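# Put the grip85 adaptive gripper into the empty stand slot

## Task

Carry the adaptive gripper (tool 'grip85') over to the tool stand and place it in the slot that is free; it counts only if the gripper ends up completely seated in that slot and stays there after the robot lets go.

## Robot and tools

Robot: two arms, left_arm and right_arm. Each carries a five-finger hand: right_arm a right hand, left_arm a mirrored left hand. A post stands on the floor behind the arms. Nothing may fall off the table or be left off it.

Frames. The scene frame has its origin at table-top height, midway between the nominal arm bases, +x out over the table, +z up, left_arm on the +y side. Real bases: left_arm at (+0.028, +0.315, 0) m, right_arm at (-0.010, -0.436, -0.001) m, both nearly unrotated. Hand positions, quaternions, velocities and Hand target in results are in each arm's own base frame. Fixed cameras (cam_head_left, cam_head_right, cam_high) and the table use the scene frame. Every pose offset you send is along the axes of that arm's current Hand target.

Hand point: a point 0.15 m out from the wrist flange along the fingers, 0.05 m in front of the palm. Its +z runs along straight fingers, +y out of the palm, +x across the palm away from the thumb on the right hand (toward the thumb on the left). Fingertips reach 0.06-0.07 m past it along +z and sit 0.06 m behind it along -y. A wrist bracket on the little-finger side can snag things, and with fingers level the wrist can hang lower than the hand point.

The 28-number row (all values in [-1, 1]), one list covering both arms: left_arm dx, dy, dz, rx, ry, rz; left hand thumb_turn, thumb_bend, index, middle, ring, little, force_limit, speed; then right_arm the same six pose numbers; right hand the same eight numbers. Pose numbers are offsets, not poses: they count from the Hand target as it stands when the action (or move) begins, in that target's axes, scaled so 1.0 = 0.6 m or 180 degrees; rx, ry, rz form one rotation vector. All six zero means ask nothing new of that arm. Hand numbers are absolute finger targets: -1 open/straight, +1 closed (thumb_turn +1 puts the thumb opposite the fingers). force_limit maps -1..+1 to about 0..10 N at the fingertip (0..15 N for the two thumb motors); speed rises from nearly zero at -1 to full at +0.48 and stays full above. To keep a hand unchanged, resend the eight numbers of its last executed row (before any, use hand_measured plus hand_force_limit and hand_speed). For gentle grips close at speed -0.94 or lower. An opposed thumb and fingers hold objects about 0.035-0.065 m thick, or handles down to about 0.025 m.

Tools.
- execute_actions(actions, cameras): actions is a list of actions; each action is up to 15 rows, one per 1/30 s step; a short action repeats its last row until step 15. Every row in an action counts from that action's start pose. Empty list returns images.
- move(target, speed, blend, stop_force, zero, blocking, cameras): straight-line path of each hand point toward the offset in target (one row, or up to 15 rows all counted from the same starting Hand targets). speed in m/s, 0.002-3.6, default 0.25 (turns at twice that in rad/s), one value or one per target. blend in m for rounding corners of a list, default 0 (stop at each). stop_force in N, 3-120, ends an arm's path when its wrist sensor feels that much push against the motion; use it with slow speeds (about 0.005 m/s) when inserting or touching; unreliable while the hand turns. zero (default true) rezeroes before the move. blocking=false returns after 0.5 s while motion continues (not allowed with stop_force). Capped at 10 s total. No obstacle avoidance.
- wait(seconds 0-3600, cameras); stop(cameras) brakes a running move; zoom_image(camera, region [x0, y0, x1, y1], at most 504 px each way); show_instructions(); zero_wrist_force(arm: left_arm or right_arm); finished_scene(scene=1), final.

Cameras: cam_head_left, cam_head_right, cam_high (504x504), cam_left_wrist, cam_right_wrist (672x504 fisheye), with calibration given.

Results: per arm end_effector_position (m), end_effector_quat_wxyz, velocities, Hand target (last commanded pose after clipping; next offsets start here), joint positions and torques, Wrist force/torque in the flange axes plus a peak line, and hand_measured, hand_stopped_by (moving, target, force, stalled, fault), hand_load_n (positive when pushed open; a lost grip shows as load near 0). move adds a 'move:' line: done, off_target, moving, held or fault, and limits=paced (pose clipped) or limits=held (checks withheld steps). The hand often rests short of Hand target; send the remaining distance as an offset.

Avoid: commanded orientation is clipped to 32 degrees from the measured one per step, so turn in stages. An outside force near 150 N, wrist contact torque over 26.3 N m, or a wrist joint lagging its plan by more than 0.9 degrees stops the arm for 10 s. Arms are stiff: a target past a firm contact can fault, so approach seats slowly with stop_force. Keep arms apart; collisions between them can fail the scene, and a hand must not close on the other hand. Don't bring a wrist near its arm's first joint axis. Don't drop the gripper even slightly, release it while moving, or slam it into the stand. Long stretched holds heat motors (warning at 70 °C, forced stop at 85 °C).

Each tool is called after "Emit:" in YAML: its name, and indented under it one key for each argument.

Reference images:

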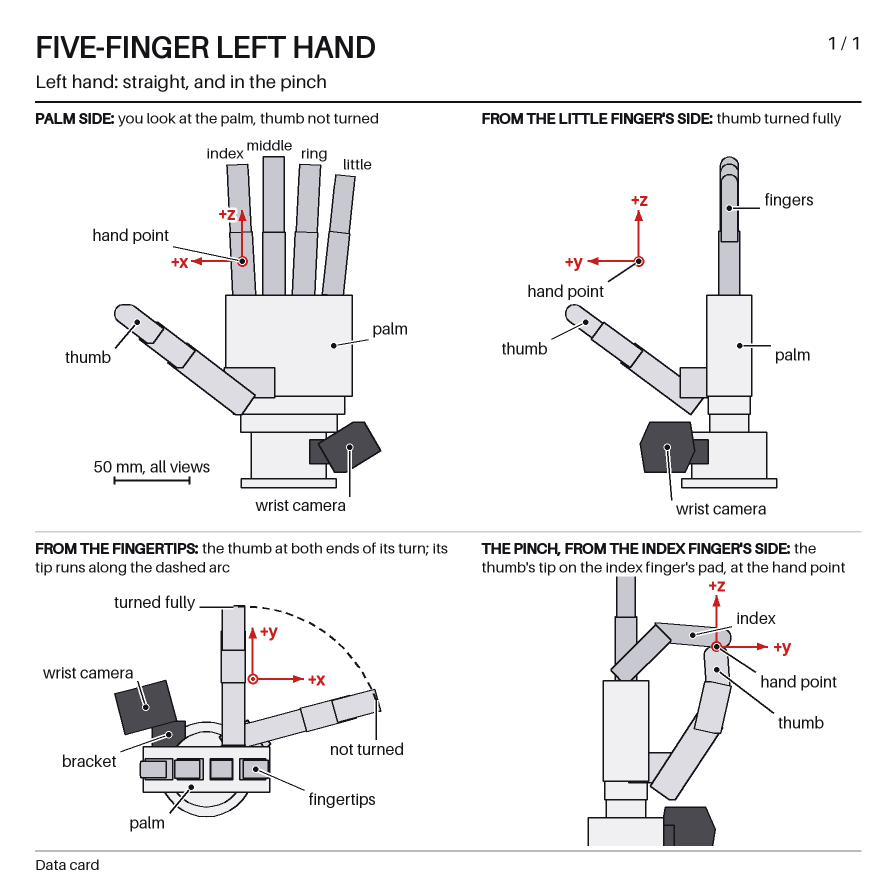

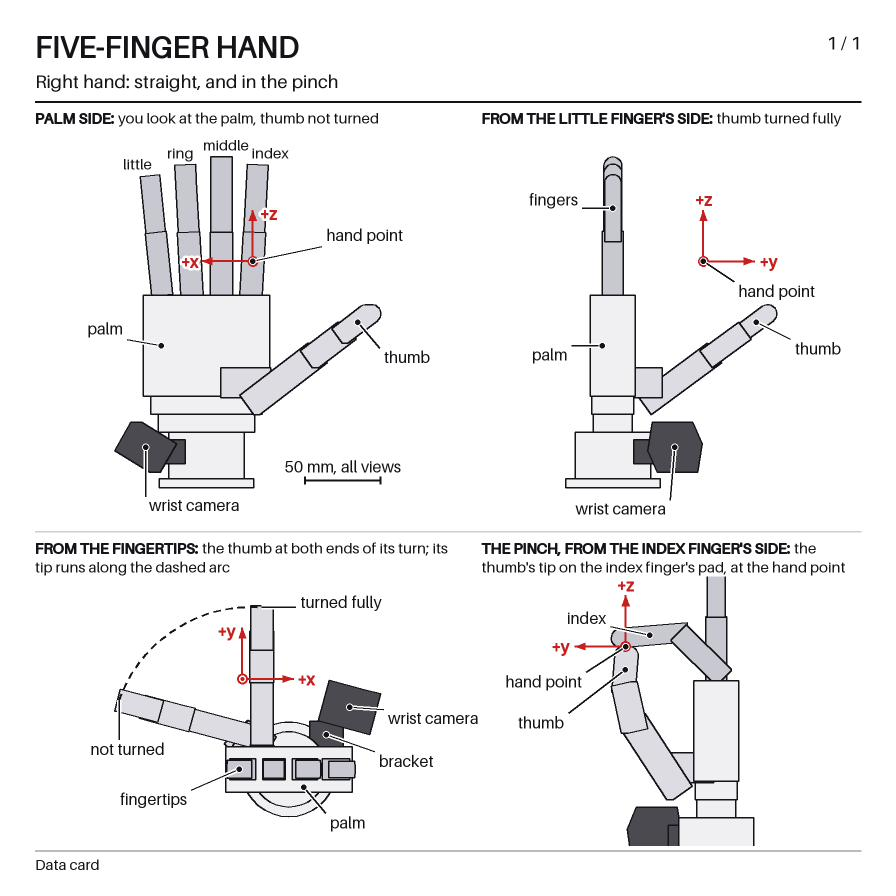

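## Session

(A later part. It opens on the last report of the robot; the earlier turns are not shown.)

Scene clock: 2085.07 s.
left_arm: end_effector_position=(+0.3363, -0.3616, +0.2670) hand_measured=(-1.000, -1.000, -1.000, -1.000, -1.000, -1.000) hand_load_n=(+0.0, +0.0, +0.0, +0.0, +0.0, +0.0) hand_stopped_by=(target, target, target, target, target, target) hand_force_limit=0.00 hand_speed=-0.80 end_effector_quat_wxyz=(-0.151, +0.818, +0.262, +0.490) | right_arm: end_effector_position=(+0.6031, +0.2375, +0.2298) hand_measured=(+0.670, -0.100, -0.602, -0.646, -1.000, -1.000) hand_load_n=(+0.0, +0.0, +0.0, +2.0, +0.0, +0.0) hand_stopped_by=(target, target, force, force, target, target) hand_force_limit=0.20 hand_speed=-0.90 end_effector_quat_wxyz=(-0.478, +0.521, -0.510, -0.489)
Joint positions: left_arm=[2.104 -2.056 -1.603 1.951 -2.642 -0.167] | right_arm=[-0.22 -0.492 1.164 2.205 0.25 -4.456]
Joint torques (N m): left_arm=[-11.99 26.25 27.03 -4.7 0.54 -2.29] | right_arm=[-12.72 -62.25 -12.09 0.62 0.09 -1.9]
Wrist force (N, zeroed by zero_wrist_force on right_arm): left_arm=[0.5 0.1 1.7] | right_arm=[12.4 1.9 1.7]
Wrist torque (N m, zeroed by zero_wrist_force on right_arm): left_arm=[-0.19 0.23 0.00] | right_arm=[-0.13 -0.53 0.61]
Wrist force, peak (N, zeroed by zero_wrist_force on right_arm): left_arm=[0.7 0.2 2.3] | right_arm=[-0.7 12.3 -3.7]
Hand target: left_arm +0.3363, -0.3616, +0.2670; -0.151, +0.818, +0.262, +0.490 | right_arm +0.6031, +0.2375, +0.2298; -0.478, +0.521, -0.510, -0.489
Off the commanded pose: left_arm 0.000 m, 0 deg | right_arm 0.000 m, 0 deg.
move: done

Emit:
wait:
  seconds: 0.1
  cameras: ["cam_left_wrist","cam_high","cam_head_right"]

Emit:
zoom_image:
  camera: "cam_left_wrist"
  region: [145, 285, 185, 315]

Emit:
zoom_image:
  camera: "cam_left_wrist"
  region: [85, 300, 125, 325]

Emit:
zoom_image:
  camera: "cam_high"
  region: [208, 64, 244, 94]

Emit:
zoom_image:
  camera: "cam_left_wrist"
  region: [40, 190, 200, 330]

Scene clock: 2089.97 s.
left_arm: end_effector_position=(+0.3363, -0.3616, +0.2670) hand_measured=(-1.000, -1.000, -1.000, -1.000, -1.000, -1.000) hand_load_n=(+0.0, +0.0, +0.0, +0.0, +0.0, +0.0) hand_stopped_by=(target, target, target, target, target, target) hand_force_limit=0.00 hand_speed=-0.80 end_effector_quat_wxyz=(-0.151, +0.818, +0.262, +0.490) | right_arm: end_effector_position=(+0.6031, +0.2375, +0.2298) hand_measured=(+0.670, -0.100, -0.602, -0.646, -1.000, -1.000) hand_load_n=(+0.0, +0.0, +0.0, +2.0, +0.0, +0.0) hand_stopped_by=(target, target, force, force, target, target) hand_force_limit=0.20 hand_speed=-0.90 end_effector_quat_wxyz=(-0.478, +0.521, -0.510, -0.489)
Joint positions: left_arm=[2.104 -2.056 -1.603 1.951 -2.642 -0.167] | right_arm=[-0.22 -0.492 1.164 2.205 0.25 -4.456]
Joint torques (N m): left_arm=[-12.2 27.25 28.01 -4.76 0.4 -2.26] | right_arm=[-6.77 -63.14 -16.86 2.31 -0.73 -1.89]
Wrist force (N, zeroed by zero_wrist_force on right_arm): left_arm=[0.6 0.1 1.9] | right_arm=[12.2 1.8 1.6]
Wrist torque (N m, zeroed by zero_wrist_force on right_arm): left_arm=[-0.21 0.23 0.02] | right_arm=[-0.15 -0.51 0.60]
Wrist force, peak (N, zeroed by zero_wrist_force on right_arm): left_arm=[0.6 0.5 2.1] | right_arm=[12.8 1.9 1.6]
Hand target: left_arm +0.3363, -0.3616, +0.2670; -0.151, +0.818, +0.262, +0.490 | right_arm +0.6031, +0.2375, +0.2298; -0.478, +0.521, -0.510, -0.489
Off the commanded pose: left_arm 0.000 m, 0 deg | right_arm 0.000 m, 0 deg.
wait: 0.10 s; at rest from the start
cam_left_wrist: T_world_to_cam=[[-0.49146, 0.84706, 0.20238, 0.41493], [0.09933, -0.17635, 0.9793, -0.35542], [0.86522, 0.50139, 0.00253, 0.0054]] pos_world=[0.23455, -0.41685, 0.26408]
Images, in order (width x height): cam_head_right 504x504, cam_high 504x504, cam_left_wrist 672x504.

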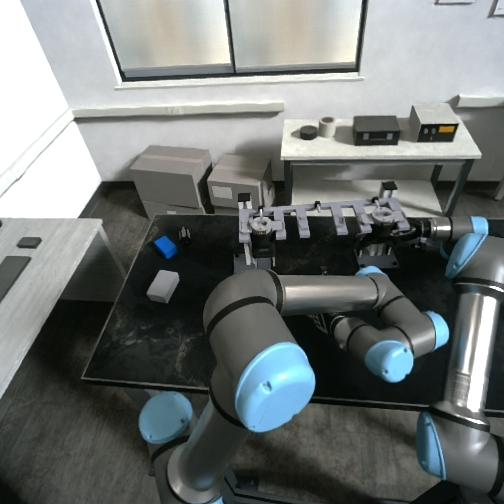

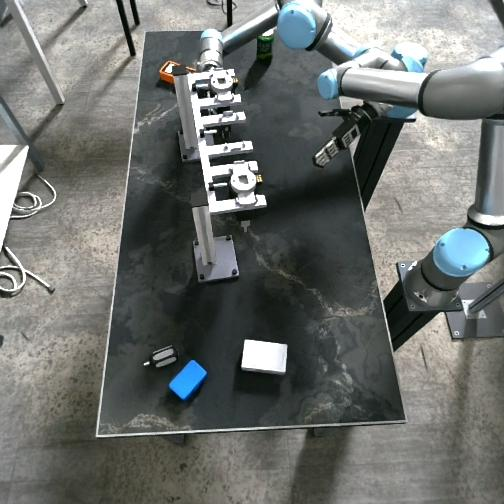

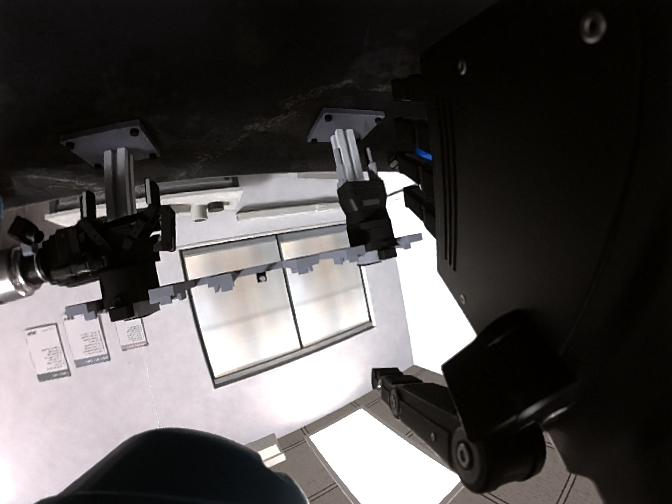

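Scaled by 12.600 from the camera's image (finer frame: 960x720).

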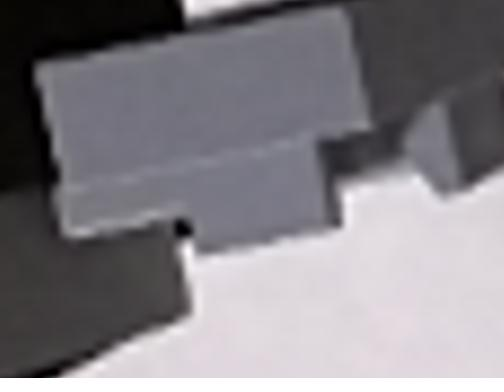

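Scaled by 12.600 from the camera's image (finer frame: 960x720).

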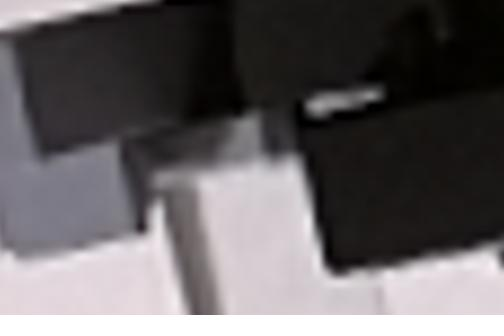

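Scaled by 14.000 from the camera's image (finer frame: 720x720).

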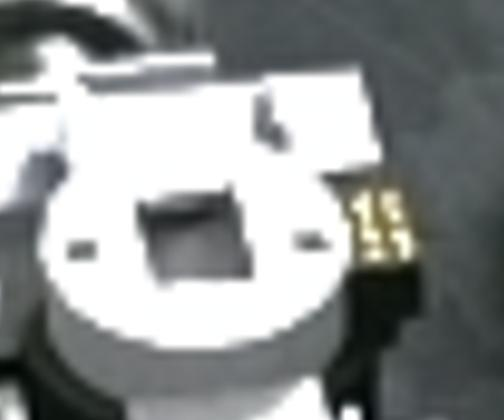

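Scaled by 3.150 from the camera's image (finer frame: 960x720).

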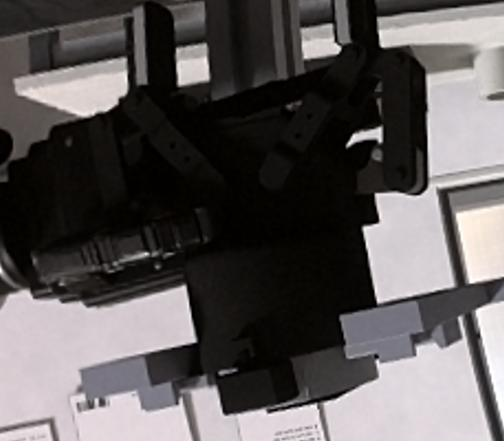

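Emit:
move:
  target: [0,0,0,0,0,0,-1,-1,-1,-1,-1,-1,0,-0.8,0.0017,0,0.00011,0,0,0,0.67,-0.1,0.2,0.05,-1,-1,0.2,-0.9]
  speed: 0.006

Scene clock: 2092.97 s.
left_arm: end_effector_position=(+0.3363, -0.3616, +0.2670) hand_measured=(-1.000, -1.000, -1.000, -1.000, -1.000, -1.000) hand_load_n=(+0.0, +0.0, +0.0, +0.0, +0.0, +0.0) hand_stopped_by=(target, target, target, target, target, target) hand_force_limit=0.00 hand_speed=-0.80 end_effector_quat_wxyz=(-0.151, +0.818, +0.262, +0.490) | right_arm: end_effector_position=(+0.6031, +0.2375, +0.2289) hand_measured=(+0.670, -0.100, -0.602, -0.644, -1.000, -1.000) hand_load_n=(+0.0, +0.0, +0.0, +0.0, +0.0, +0.0) hand_stopped_by=(target, target, force, force, target, target) hand_force_limit=0.20 hand_speed=-0.90 end_effector_quat_wxyz=(-0.478, +0.521, -0.510, -0.489)
Joint positions: left_arm=[2.104 -2.056 -1.603 1.951 -2.642 -0.167] | right_arm=[-0.22 -0.49 1.164 2.204 0.25 -4.456]
Joint torques (N m): left_arm=[-11.44 27.01 27.33 -4.66 0.34 -2.33] | right_arm=[-3.1 -49.37 -23.04 -0.35 -1.29 -1.76]
Wrist force (N, zeroed by zero_wrist_force on right_arm): left_arm=[0.5 0.1 1.7] | right_arm=[5.5 4.3 0.6]
Wrist torque (N m, zeroed by zero_wrist_force on right_arm): left_arm=[-0.19 0.22 0.01] | right_arm=[0.05 -0.12 0.34]
Wrist force, peak (N, zeroed by zero_wrist_force on right_arm): left_arm=[0.5 0.3 2.2] | right_arm=[12.6 1.8 1.8]
Hand target: left_arm +0.3363, -0.3616, +0.2670; -0.151, +0.818, +0.262, +0.490 | right_arm +0.6031, +0.2375, +0.2288; -0.478, +0.521, -0.510, -0.489
Off the commanded pose: left_arm 0.000 m, 0 deg | right_arm 0.000 m, 0 deg.
move: done

Emit:
move:
  target: [0,0,0,0,0,0,-1,-1,-1,-1,-1,-1,0,-0.8,0.0017,0,0.00011,0,0,0,0.67,-0.4,0.2,0.05,-1,-1,0.2,-0.9]
  speed: 0.006

Scene clock: 2098.47 s.
left_arm: end_effector_position=(+0.3363, -0.3616, +0.2670) hand_measured=(-1.000, -1.000, -1.000, -1.000, -1.000, -1.000) hand_load_n=(+0.0, +0.0, +0.0, +0.0, +0.0, +0.0) hand_stopped_by=(target, target, target, target, target, target) hand_force_limit=0.00 hand_speed=-0.80 end_effector_quat_wxyz=(-0.151, +0.818, +0.262, +0.490) | right_arm: end_effector_position=(+0.6031, +0.2375, +0.2278) hand_measured=(+0.670, -0.400, -0.602, -0.644, -1.000, -1.000) hand_load_n=(-0.5, +0.0, +0.0, +0.0, +0.0, +0.0) hand_stopped_by=(target, target, force, force, target, target) hand_force_limit=0.20 hand_speed=-0.90 end_effector_quat_wxyz=(-0.478, +0.521, -0.510, -0.489)
Joint positions: left_arm=[2.104 -2.056 -1.603 1.951 -2.642 -0.167] | right_arm=[-0.22 -0.489 1.164 2.202 0.25 -4.456]
Joint torques (N m): left_arm=[-11.19 26.27 27.71 -4.7 0.26 -2.28] | right_arm=[3.09 -47.56 -22.41 -0.69 -2.29 1.46]
Wrist force (N, zeroed by zero_wrist_force on right_arm): left_arm=[0.5 0.0 1.9] | right_arm=[2.6 3.5 0.2]
Wrist torque (N m, zeroed by zero_wrist_force on right_arm): left_arm=[-0.21 0.23 0.01] | right_arm=[0.01 -0.06 0.18]
Wrist force, peak (N, zeroed by zero_wrist_force on right_arm): left_arm=[0.7 0.2 2.2] | right_arm=[4.8 4.1 0.0]
Hand target: left_arm +0.3363, -0.3616, +0.2670; -0.151, +0.818, +0.262, +0.490 | right_arm +0.6031, +0.2375, +0.2278; -0.478, +0.521, -0.510, -0.489
Off the commanded pose: left_arm 0.000 m, 0 deg | right_arm 0.000 m, 0 deg.
move: done

Emit:
move:
  target: [0,0,0,0,0,0,-1,-1,-1,-1,-1,-1,0,-0.8,0,0,0,0,0,0,0.67,-1,-1,-1,-1,-1,0.2,-0.7]
  speed: 0.01
  cameras: ["cam_left_wrist","cam_right_wrist"]

Emit:
zoom_image:
  camera: "cam_left_wrist"
  region: [10, 190, 210, 330]

Scene clock: 2106.50 s.
left_arm: end_effector_position=(+0.3363, -0.3616, +0.2670) hand_measured=(-1.000, -1.000, -1.000, -1.000, -1.000, -1.000) hand_load_n=(+0.0, +0.0, +0.0, +0.0, +0.0, +0.0) hand_stopped_by=(target, target, target, target, target, target) hand_force_limit=0.00 hand_speed=-0.80 end_effector_quat_wxyz=(-0.151, +0.818, +0.262, +0.490) | right_arm: end_effector_position=(+0.6031, +0.2375, +0.2278) hand_measured=(+0.670, -1.000, -1.000, -1.000, -1.000, -1.000) hand_load_n=(+0.0, -0.5, +0.0, +0.0, +0.0, +0.0) hand_stopped_by=(target, target, target, target, target, target) hand_force_limit=0.20 hand_speed=-0.70 end_effector_quat_wxyz=(-0.478, +0.521, -0.510, -0.489)
Joint positions: left_arm=[2.104 -2.056 -1.603 1.951 -2.642 -0.167] | right_arm=[-0.22 -0.489 1.164 2.202 0.25 -4.456]
Joint torques (N m): left_arm=[-11.3 26.71 26.87 -4.58 0.01 -2.28] | right_arm=[2.94 -48.75 -22.41 -0.3 -2.95 1.53]
Wrist force (N, zeroed by zero_wrist_force on right_arm): left_arm=[0.8 0.1 1.8] | right_arm=[2.2 3.6 -0.3]
Wrist torque (N m, zeroed by zero_wrist_force on right_arm): left_arm=[-0.20 0.19 0.03] | right_arm=[0.04 0.01 0.17]
Wrist force, peak (N, zeroed by zero_wrist_force on right_arm): left_arm=[0.4 0.3 2.3] | right_arm=[2.7 3.7 0.1]
Hand target: left_arm +0.3363, -0.3616, +0.2670; -0.151, +0.818, +0.262, +0.490 | right_arm +0.6031, +0.2375, +0.2278; -0.478, +0.521, -0.510, -0.489
Off the commanded pose: left_arm 0.000 m, 0 deg | right_arm 0.000 m, 0 deg.
move: done
cam_left_wrist: T_world_to_cam=[[-0.49146, 0.84706, 0.20238, 0.41493], [0.09933, -0.17635, 0.9793, -0.35542], [0.86522, 0.50139, 0.00253, 0.0054]] pos_world=[0.23455, -0.41685, 0.26408]
cam_right_wrist: T_world_to_cam=[[-0.95508, -0.07565, -0.28653, 0.65287], [-0.21632, -0.48288, 0.84855, 0.05035], [-0.20255, 0.87241, 0.44483, -0.0686]] pos_world=[0.62054, 0.13355, 0.17486]

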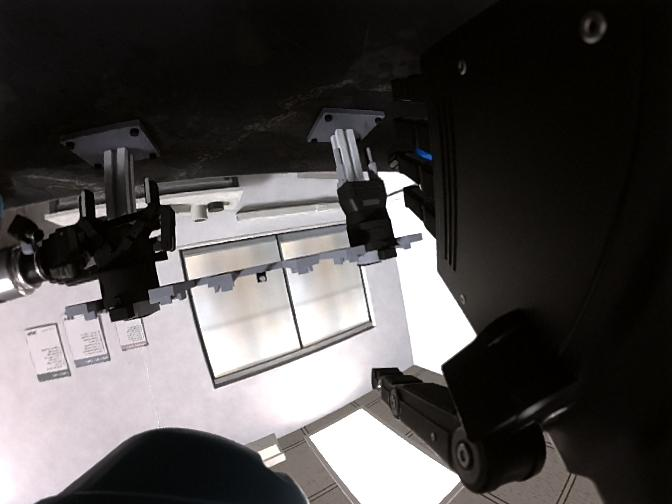

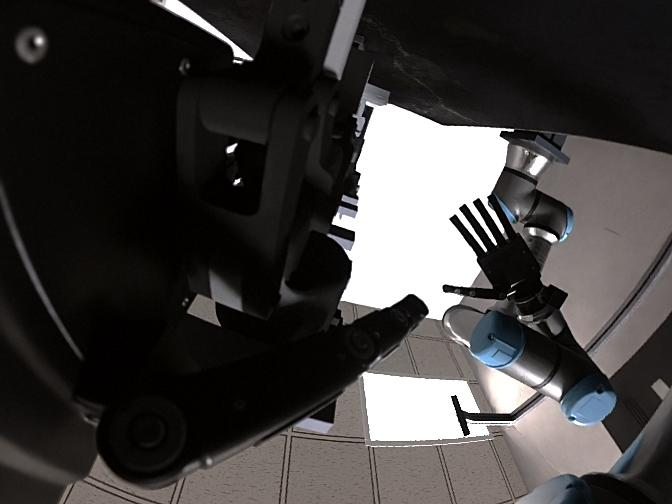

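Scaled by 2.520 from the camera's image (finer frame: 960x720).

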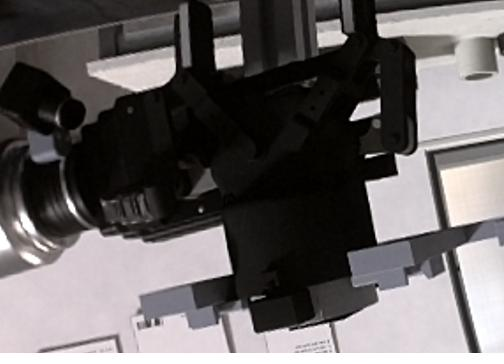

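Emit:
move:
  target: [0,0,0,0,0,0,-1,-1,-1,-1,-1,-1,0,-0.8,0,-0.0075,0,0,0,0,0.67,-1,-1,-1,-1,-1,0.2,-0.7]
  speed: 0.015
  stop_force: 5

Scene clock: 2111.27 s.
left_arm: end_effector_position=(+0.3363, -0.3616, +0.2670) hand_measured=(-1.000, -1.000, -1.000, -1.000, -1.000, -1.000) hand_load_n=(+0.0, -0.5, +0.0, +0.0, +0.0, +0.0) hand_stopped_by=(target, target, target, target, target, target) hand_force_limit=0.00 hand_speed=-0.80 end_effector_quat_wxyz=(-0.151, +0.818, +0.262, +0.490) | right_arm: end_effector_position=(+0.6076, +0.2376, +0.2278) hand_measured=(+0.670, -1.000, -1.000, -1.000, -1.000, -1.000) hand_load_n=(-0.5, +0.0, +0.0, +0.0, +0.0, +0.0) hand_stopped_by=(target, target, target, target, target, target) hand_force_limit=0.20 hand_speed=-0.70 end_effector_quat_wxyz=(-0.478, +0.521, -0.510, -0.489)
Joint positions: left_arm=[2.104 -2.056 -1.603 1.951 -2.642 -0.167] | right_arm=[-0.218 -0.479 1.143 2.213 0.248 -4.454]
Joint torques (N m): left_arm=[-11.13 26.73 26.96 -4.58 -0.06 -2.24] | right_arm=[13.42 -47.88 -22.3 2.8 -3.36 2.25]
Wrist force (N, zeroed by zero_wrist_force on right_arm): left_arm=[0.5 0.4 1.8] | right_arm=[2.4 3.2 -0.1]
Wrist torque (N m, zeroed by zero_wrist_force on right_arm): left_arm=[-0.15 0.22 0.00] | right_arm=[-0.04 0.00 0.17]
Wrist force, peak (N, zeroed by zero_wrist_force on right_arm): left_arm=[0.7 0.2 2.2] | right_arm=[2.8 3.6 -0.3]
Hand target: left_arm +0.3363, -0.3616, +0.2670; -0.151, +0.818, +0.262, +0.490 | right_arm +0.6076, +0.2376, +0.2278; -0.478, +0.521, -0.510, -0.489
Off the commanded pose: left_arm 0.000 m, 0 deg | right_arm 0.000 m, 0 deg.
move: done

Emit:
move:
  target:
    - [0,0,0,0,0,0,-1,-1,-1,-1,-1,-1,0,-0.8,0.008,0,-0.0665,0,0,0,0.67,-1,-1,-1,-1,-1,0.2,-0.7]
    - [0,0,0,0,0,0,-1,-1,-1,-1,-1,-1,0,-0.8,0.018,0,-0.25,0,0,0,0.67,-1,-1,-1,-1,-1,0.2,-0.7]
  speed: [0.025, 0.05]
  blend: 0.01
  stop_force: 4
  cameras: ["cam_left_wrist","cam_high","cam_head_right"]

Emit:
zoom_image:
  camera: "cam_left_wrist"
  region: [10, 190, 210, 330]

Emit:
zoom_image:
  camera: "cam_left_wrist"
  region: [145, 285, 185, 315]

Emit:
zoom_image:
  camera: "cam_high"
  region: [205, 60, 250, 105]

Scene clock: 2127.90 s.
left_arm: end_effector_position=(+0.3363, -0.3616, +0.2670) hand_measured=(-1.000, -1.000, -1.000, -1.000, -1.000, -1.000) hand_load_n=(+0.0, +0.0, +0.0, +0.0, +0.0, +0.0) hand_stopped_by=(target, target, target, target, target, target) hand_force_limit=0.00 hand_speed=-0.80 end_effector_quat_wxyz=(-0.151, +0.818, +0.262, +0.490) | right_arm: end_effector_position=(+0.6109, +0.0873, +0.2267) hand_measured=(+0.670, -1.000, -1.000, -1.000, -1.000, -1.000) hand_load_n=(+0.0, +0.0, +0.0, +0.0, +0.0, +0.0) hand_stopped_by=(target, target, target, target, target, target) hand_force_limit=0.20 hand_speed=-0.70 end_effector_quat_wxyz=(-0.478, +0.521, -0.510, -0.489)
Joint positions: left_arm=[2.104 -2.056 -1.603 1.951 -2.642 -0.167] | right_arm=[-0.429 -0.45 1.089 2.355 0.455 -4.58]
Joint torques (N m): left_arm=[-10.42 27.32 26.65 -4.67 -0.33 -2.25] | right_arm=[-13.57 -49.58 -22.59 2.99 2.56 -2.53]
Wrist force (N, zeroed by zero_wrist_force on right_arm): left_arm=[0.6 0.0 1.8] | right_arm=[2.6 3.3 -0.6]
Wrist torque (N m, zeroed by zero_wrist_force on right_arm): left_arm=[-0.21 0.20 0.02] | right_arm=[-0.01 0.01 0.40]
Wrist force, peak (N, zeroed by zero_wrist_force on right_arm): left_arm=[0.8 0.2 2.2] | right_arm=[2.6 3.8 -0.3]
Hand target: left_arm +0.3363, -0.3616, +0.2670; -0.151, +0.818, +0.262, +0.490 | right_arm +0.6109, +0.0872, +0.2267; -0.478, +0.521, -0.510, -0.489
Off the commanded pose: left_arm 0.000 m, 0 deg | right_arm 0.000 m, 0 deg.
move: done
cam_left_wrist: T_world_to_cam=[[-0.49146, 0.84706, 0.20238, 0.41493], [0.09933, -0.17635, 0.9793, -0.35542], [0.86522, 0.50139, 0.00253, 0.0054]] pos_world=[0.23455, -0.41685, 0.26408]
Images, in order (width x height): cam_head_right 504x504, cam_high 504x504, cam_left_wrist 672x504.

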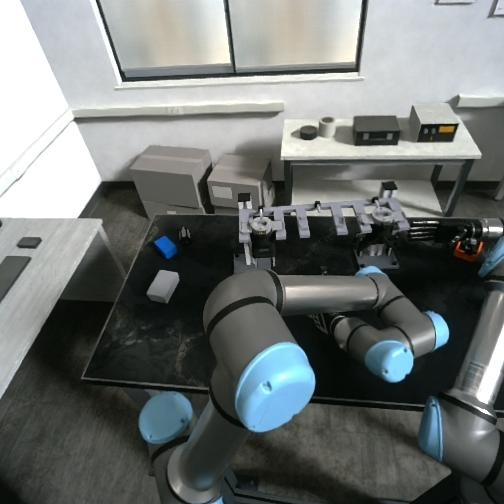

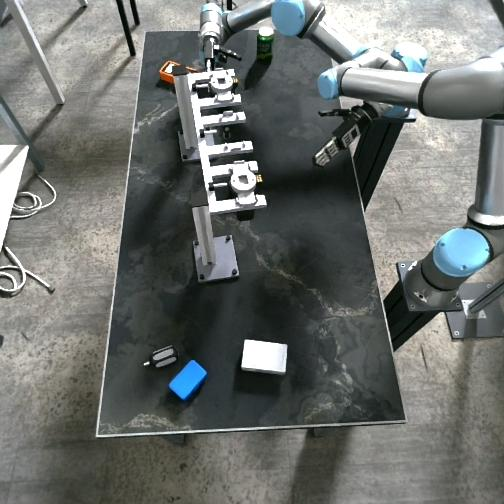

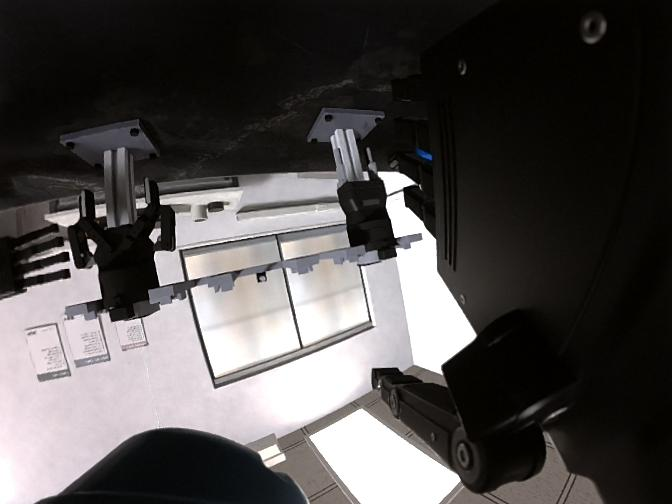

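Scaled by 2.520 from the camera's image (finer frame: 960x720).

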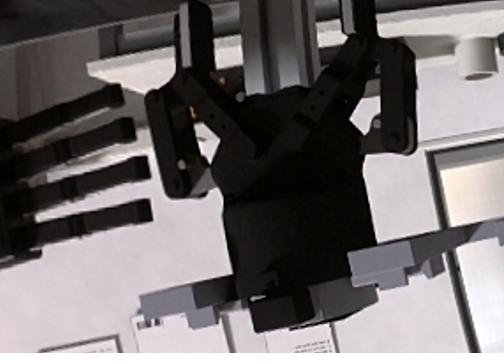

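Scaled by 12.600 from the camera's image (finer frame: 960x720).

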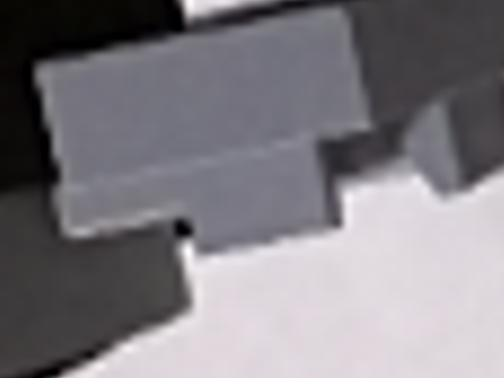

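Scaled by 11.200 from the camera's image (finer frame: 720x720).

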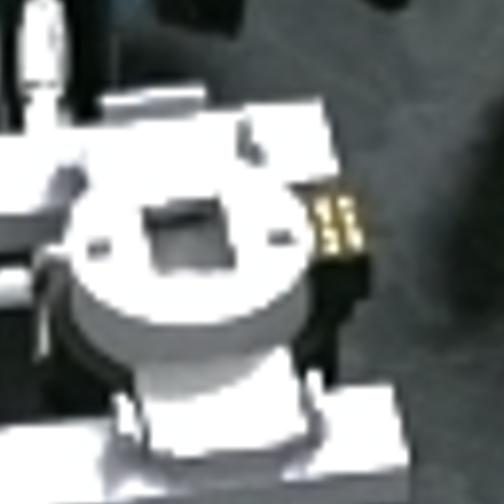

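Emit:
zoom_image:
  camera: "cam_high"
  region: [209, 75, 239, 93]

Emit:
zoom_image:
  camera: "cam_high"
  region: [229, 170, 259, 188]

Emit:
zoom_image:
  camera: "cam_left_wrist"
  region: [85, 300, 125, 325]

Emit:
zoom_image:
  camera: "cam_high"
  region: [208, 62, 238, 80]

Emit:
zoom_image:
  camera: "cam_high"
  region: [228, 156, 258, 174]

Emit:
zoom_image:
  camera: "cam_high"
  region: [212, 88, 242, 106]

Emit:
zoom_image:
  camera: "cam_high"
  region: [232, 188, 262, 206]

Scaled by 16.800 from the camera's image (finer frame: 720x720).

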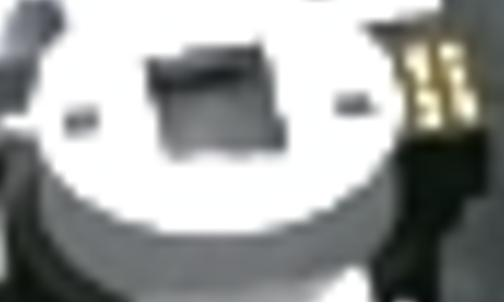

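Scaled by 16.800 from the camera's image (finer frame: 720x720).

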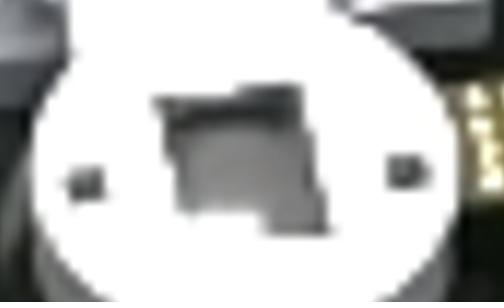

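Scaled by 12.600 from the camera's image (finer frame: 960x720).

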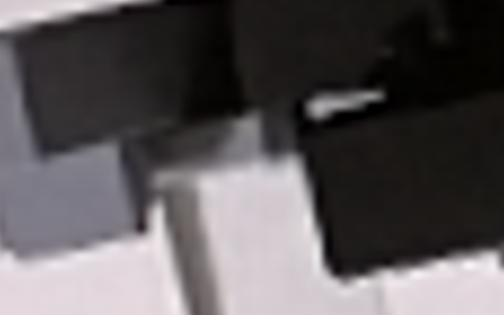

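Scaled by 16.800 from the camera's image (finer frame: 720x720).

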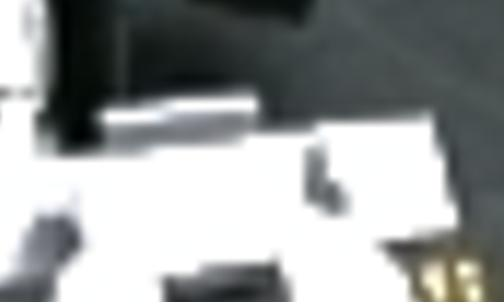

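Scaled by 16.800 from the camera's image (finer frame: 720x720).

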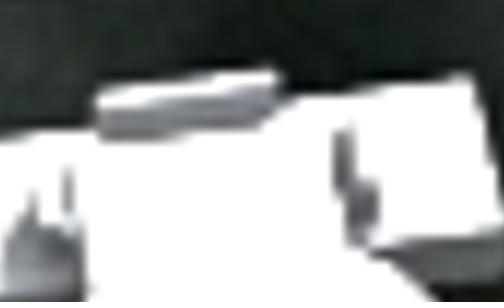

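Scaled by 16.800 from the camera's image (finer frame: 720x720).

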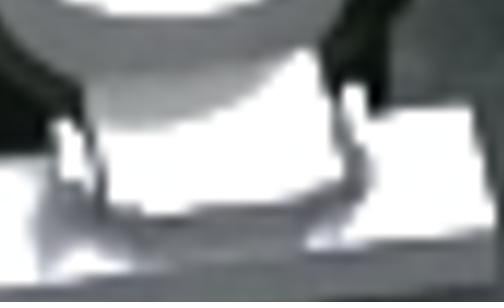

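Scaled by 16.800 from the camera's image (finer frame: 720x720).

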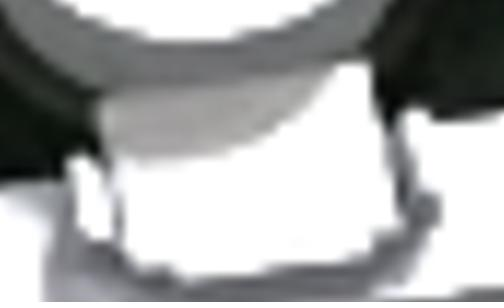

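Emit:
zoom_image:
  camera: "cam_high"
  region: [210, 76, 222, 88]

Emit:
zoom_image:
  camera: "cam_high"
  region: [224, 76, 236, 88]

Emit:
zoom_image:
  camera: "cam_head_right"
  region: [355, 200, 415, 236]

Emit:
zoom_image:
  camera: "cam_head_right"
  region: [235, 210, 295, 246]

Scaled by 42.000 from the camera's image (finer frame: 720x720).

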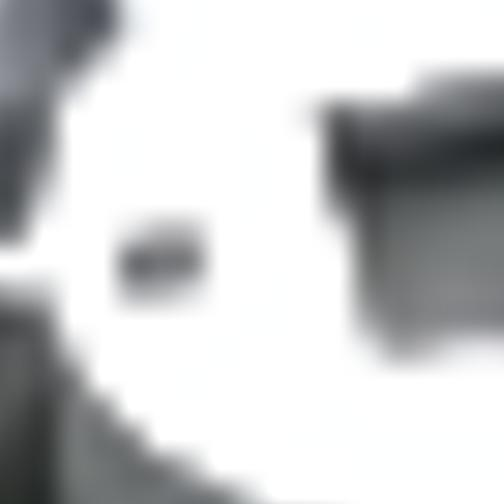

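Scaled by 42.000 from the camera's image (finer frame: 720x720).

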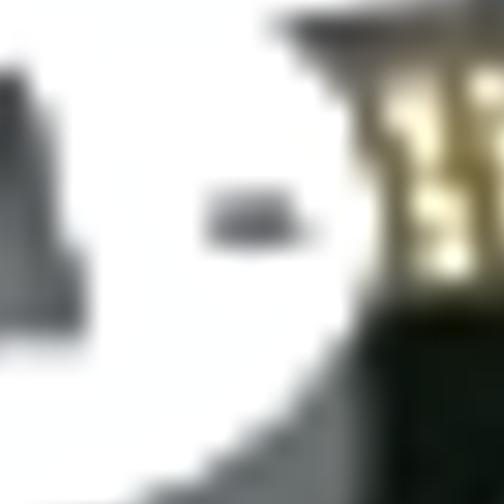

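Scaled by 8.400 from the camera's image (finer frame: 720x720).

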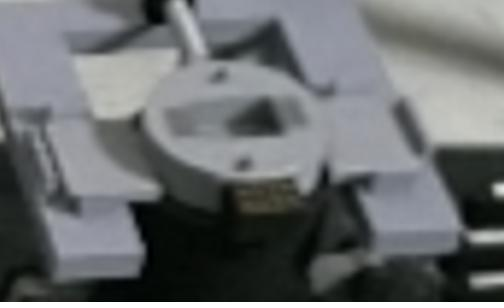

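Scaled by 8.400 from the camera's image (finer frame: 720x720).

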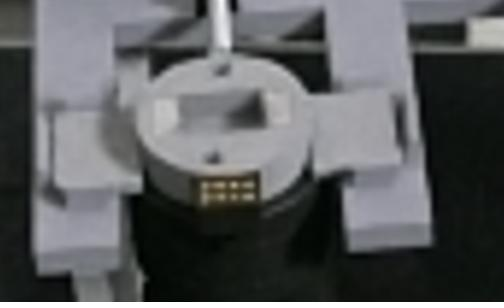

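Emit:
finished_scene:

The scene is finished: the task was done.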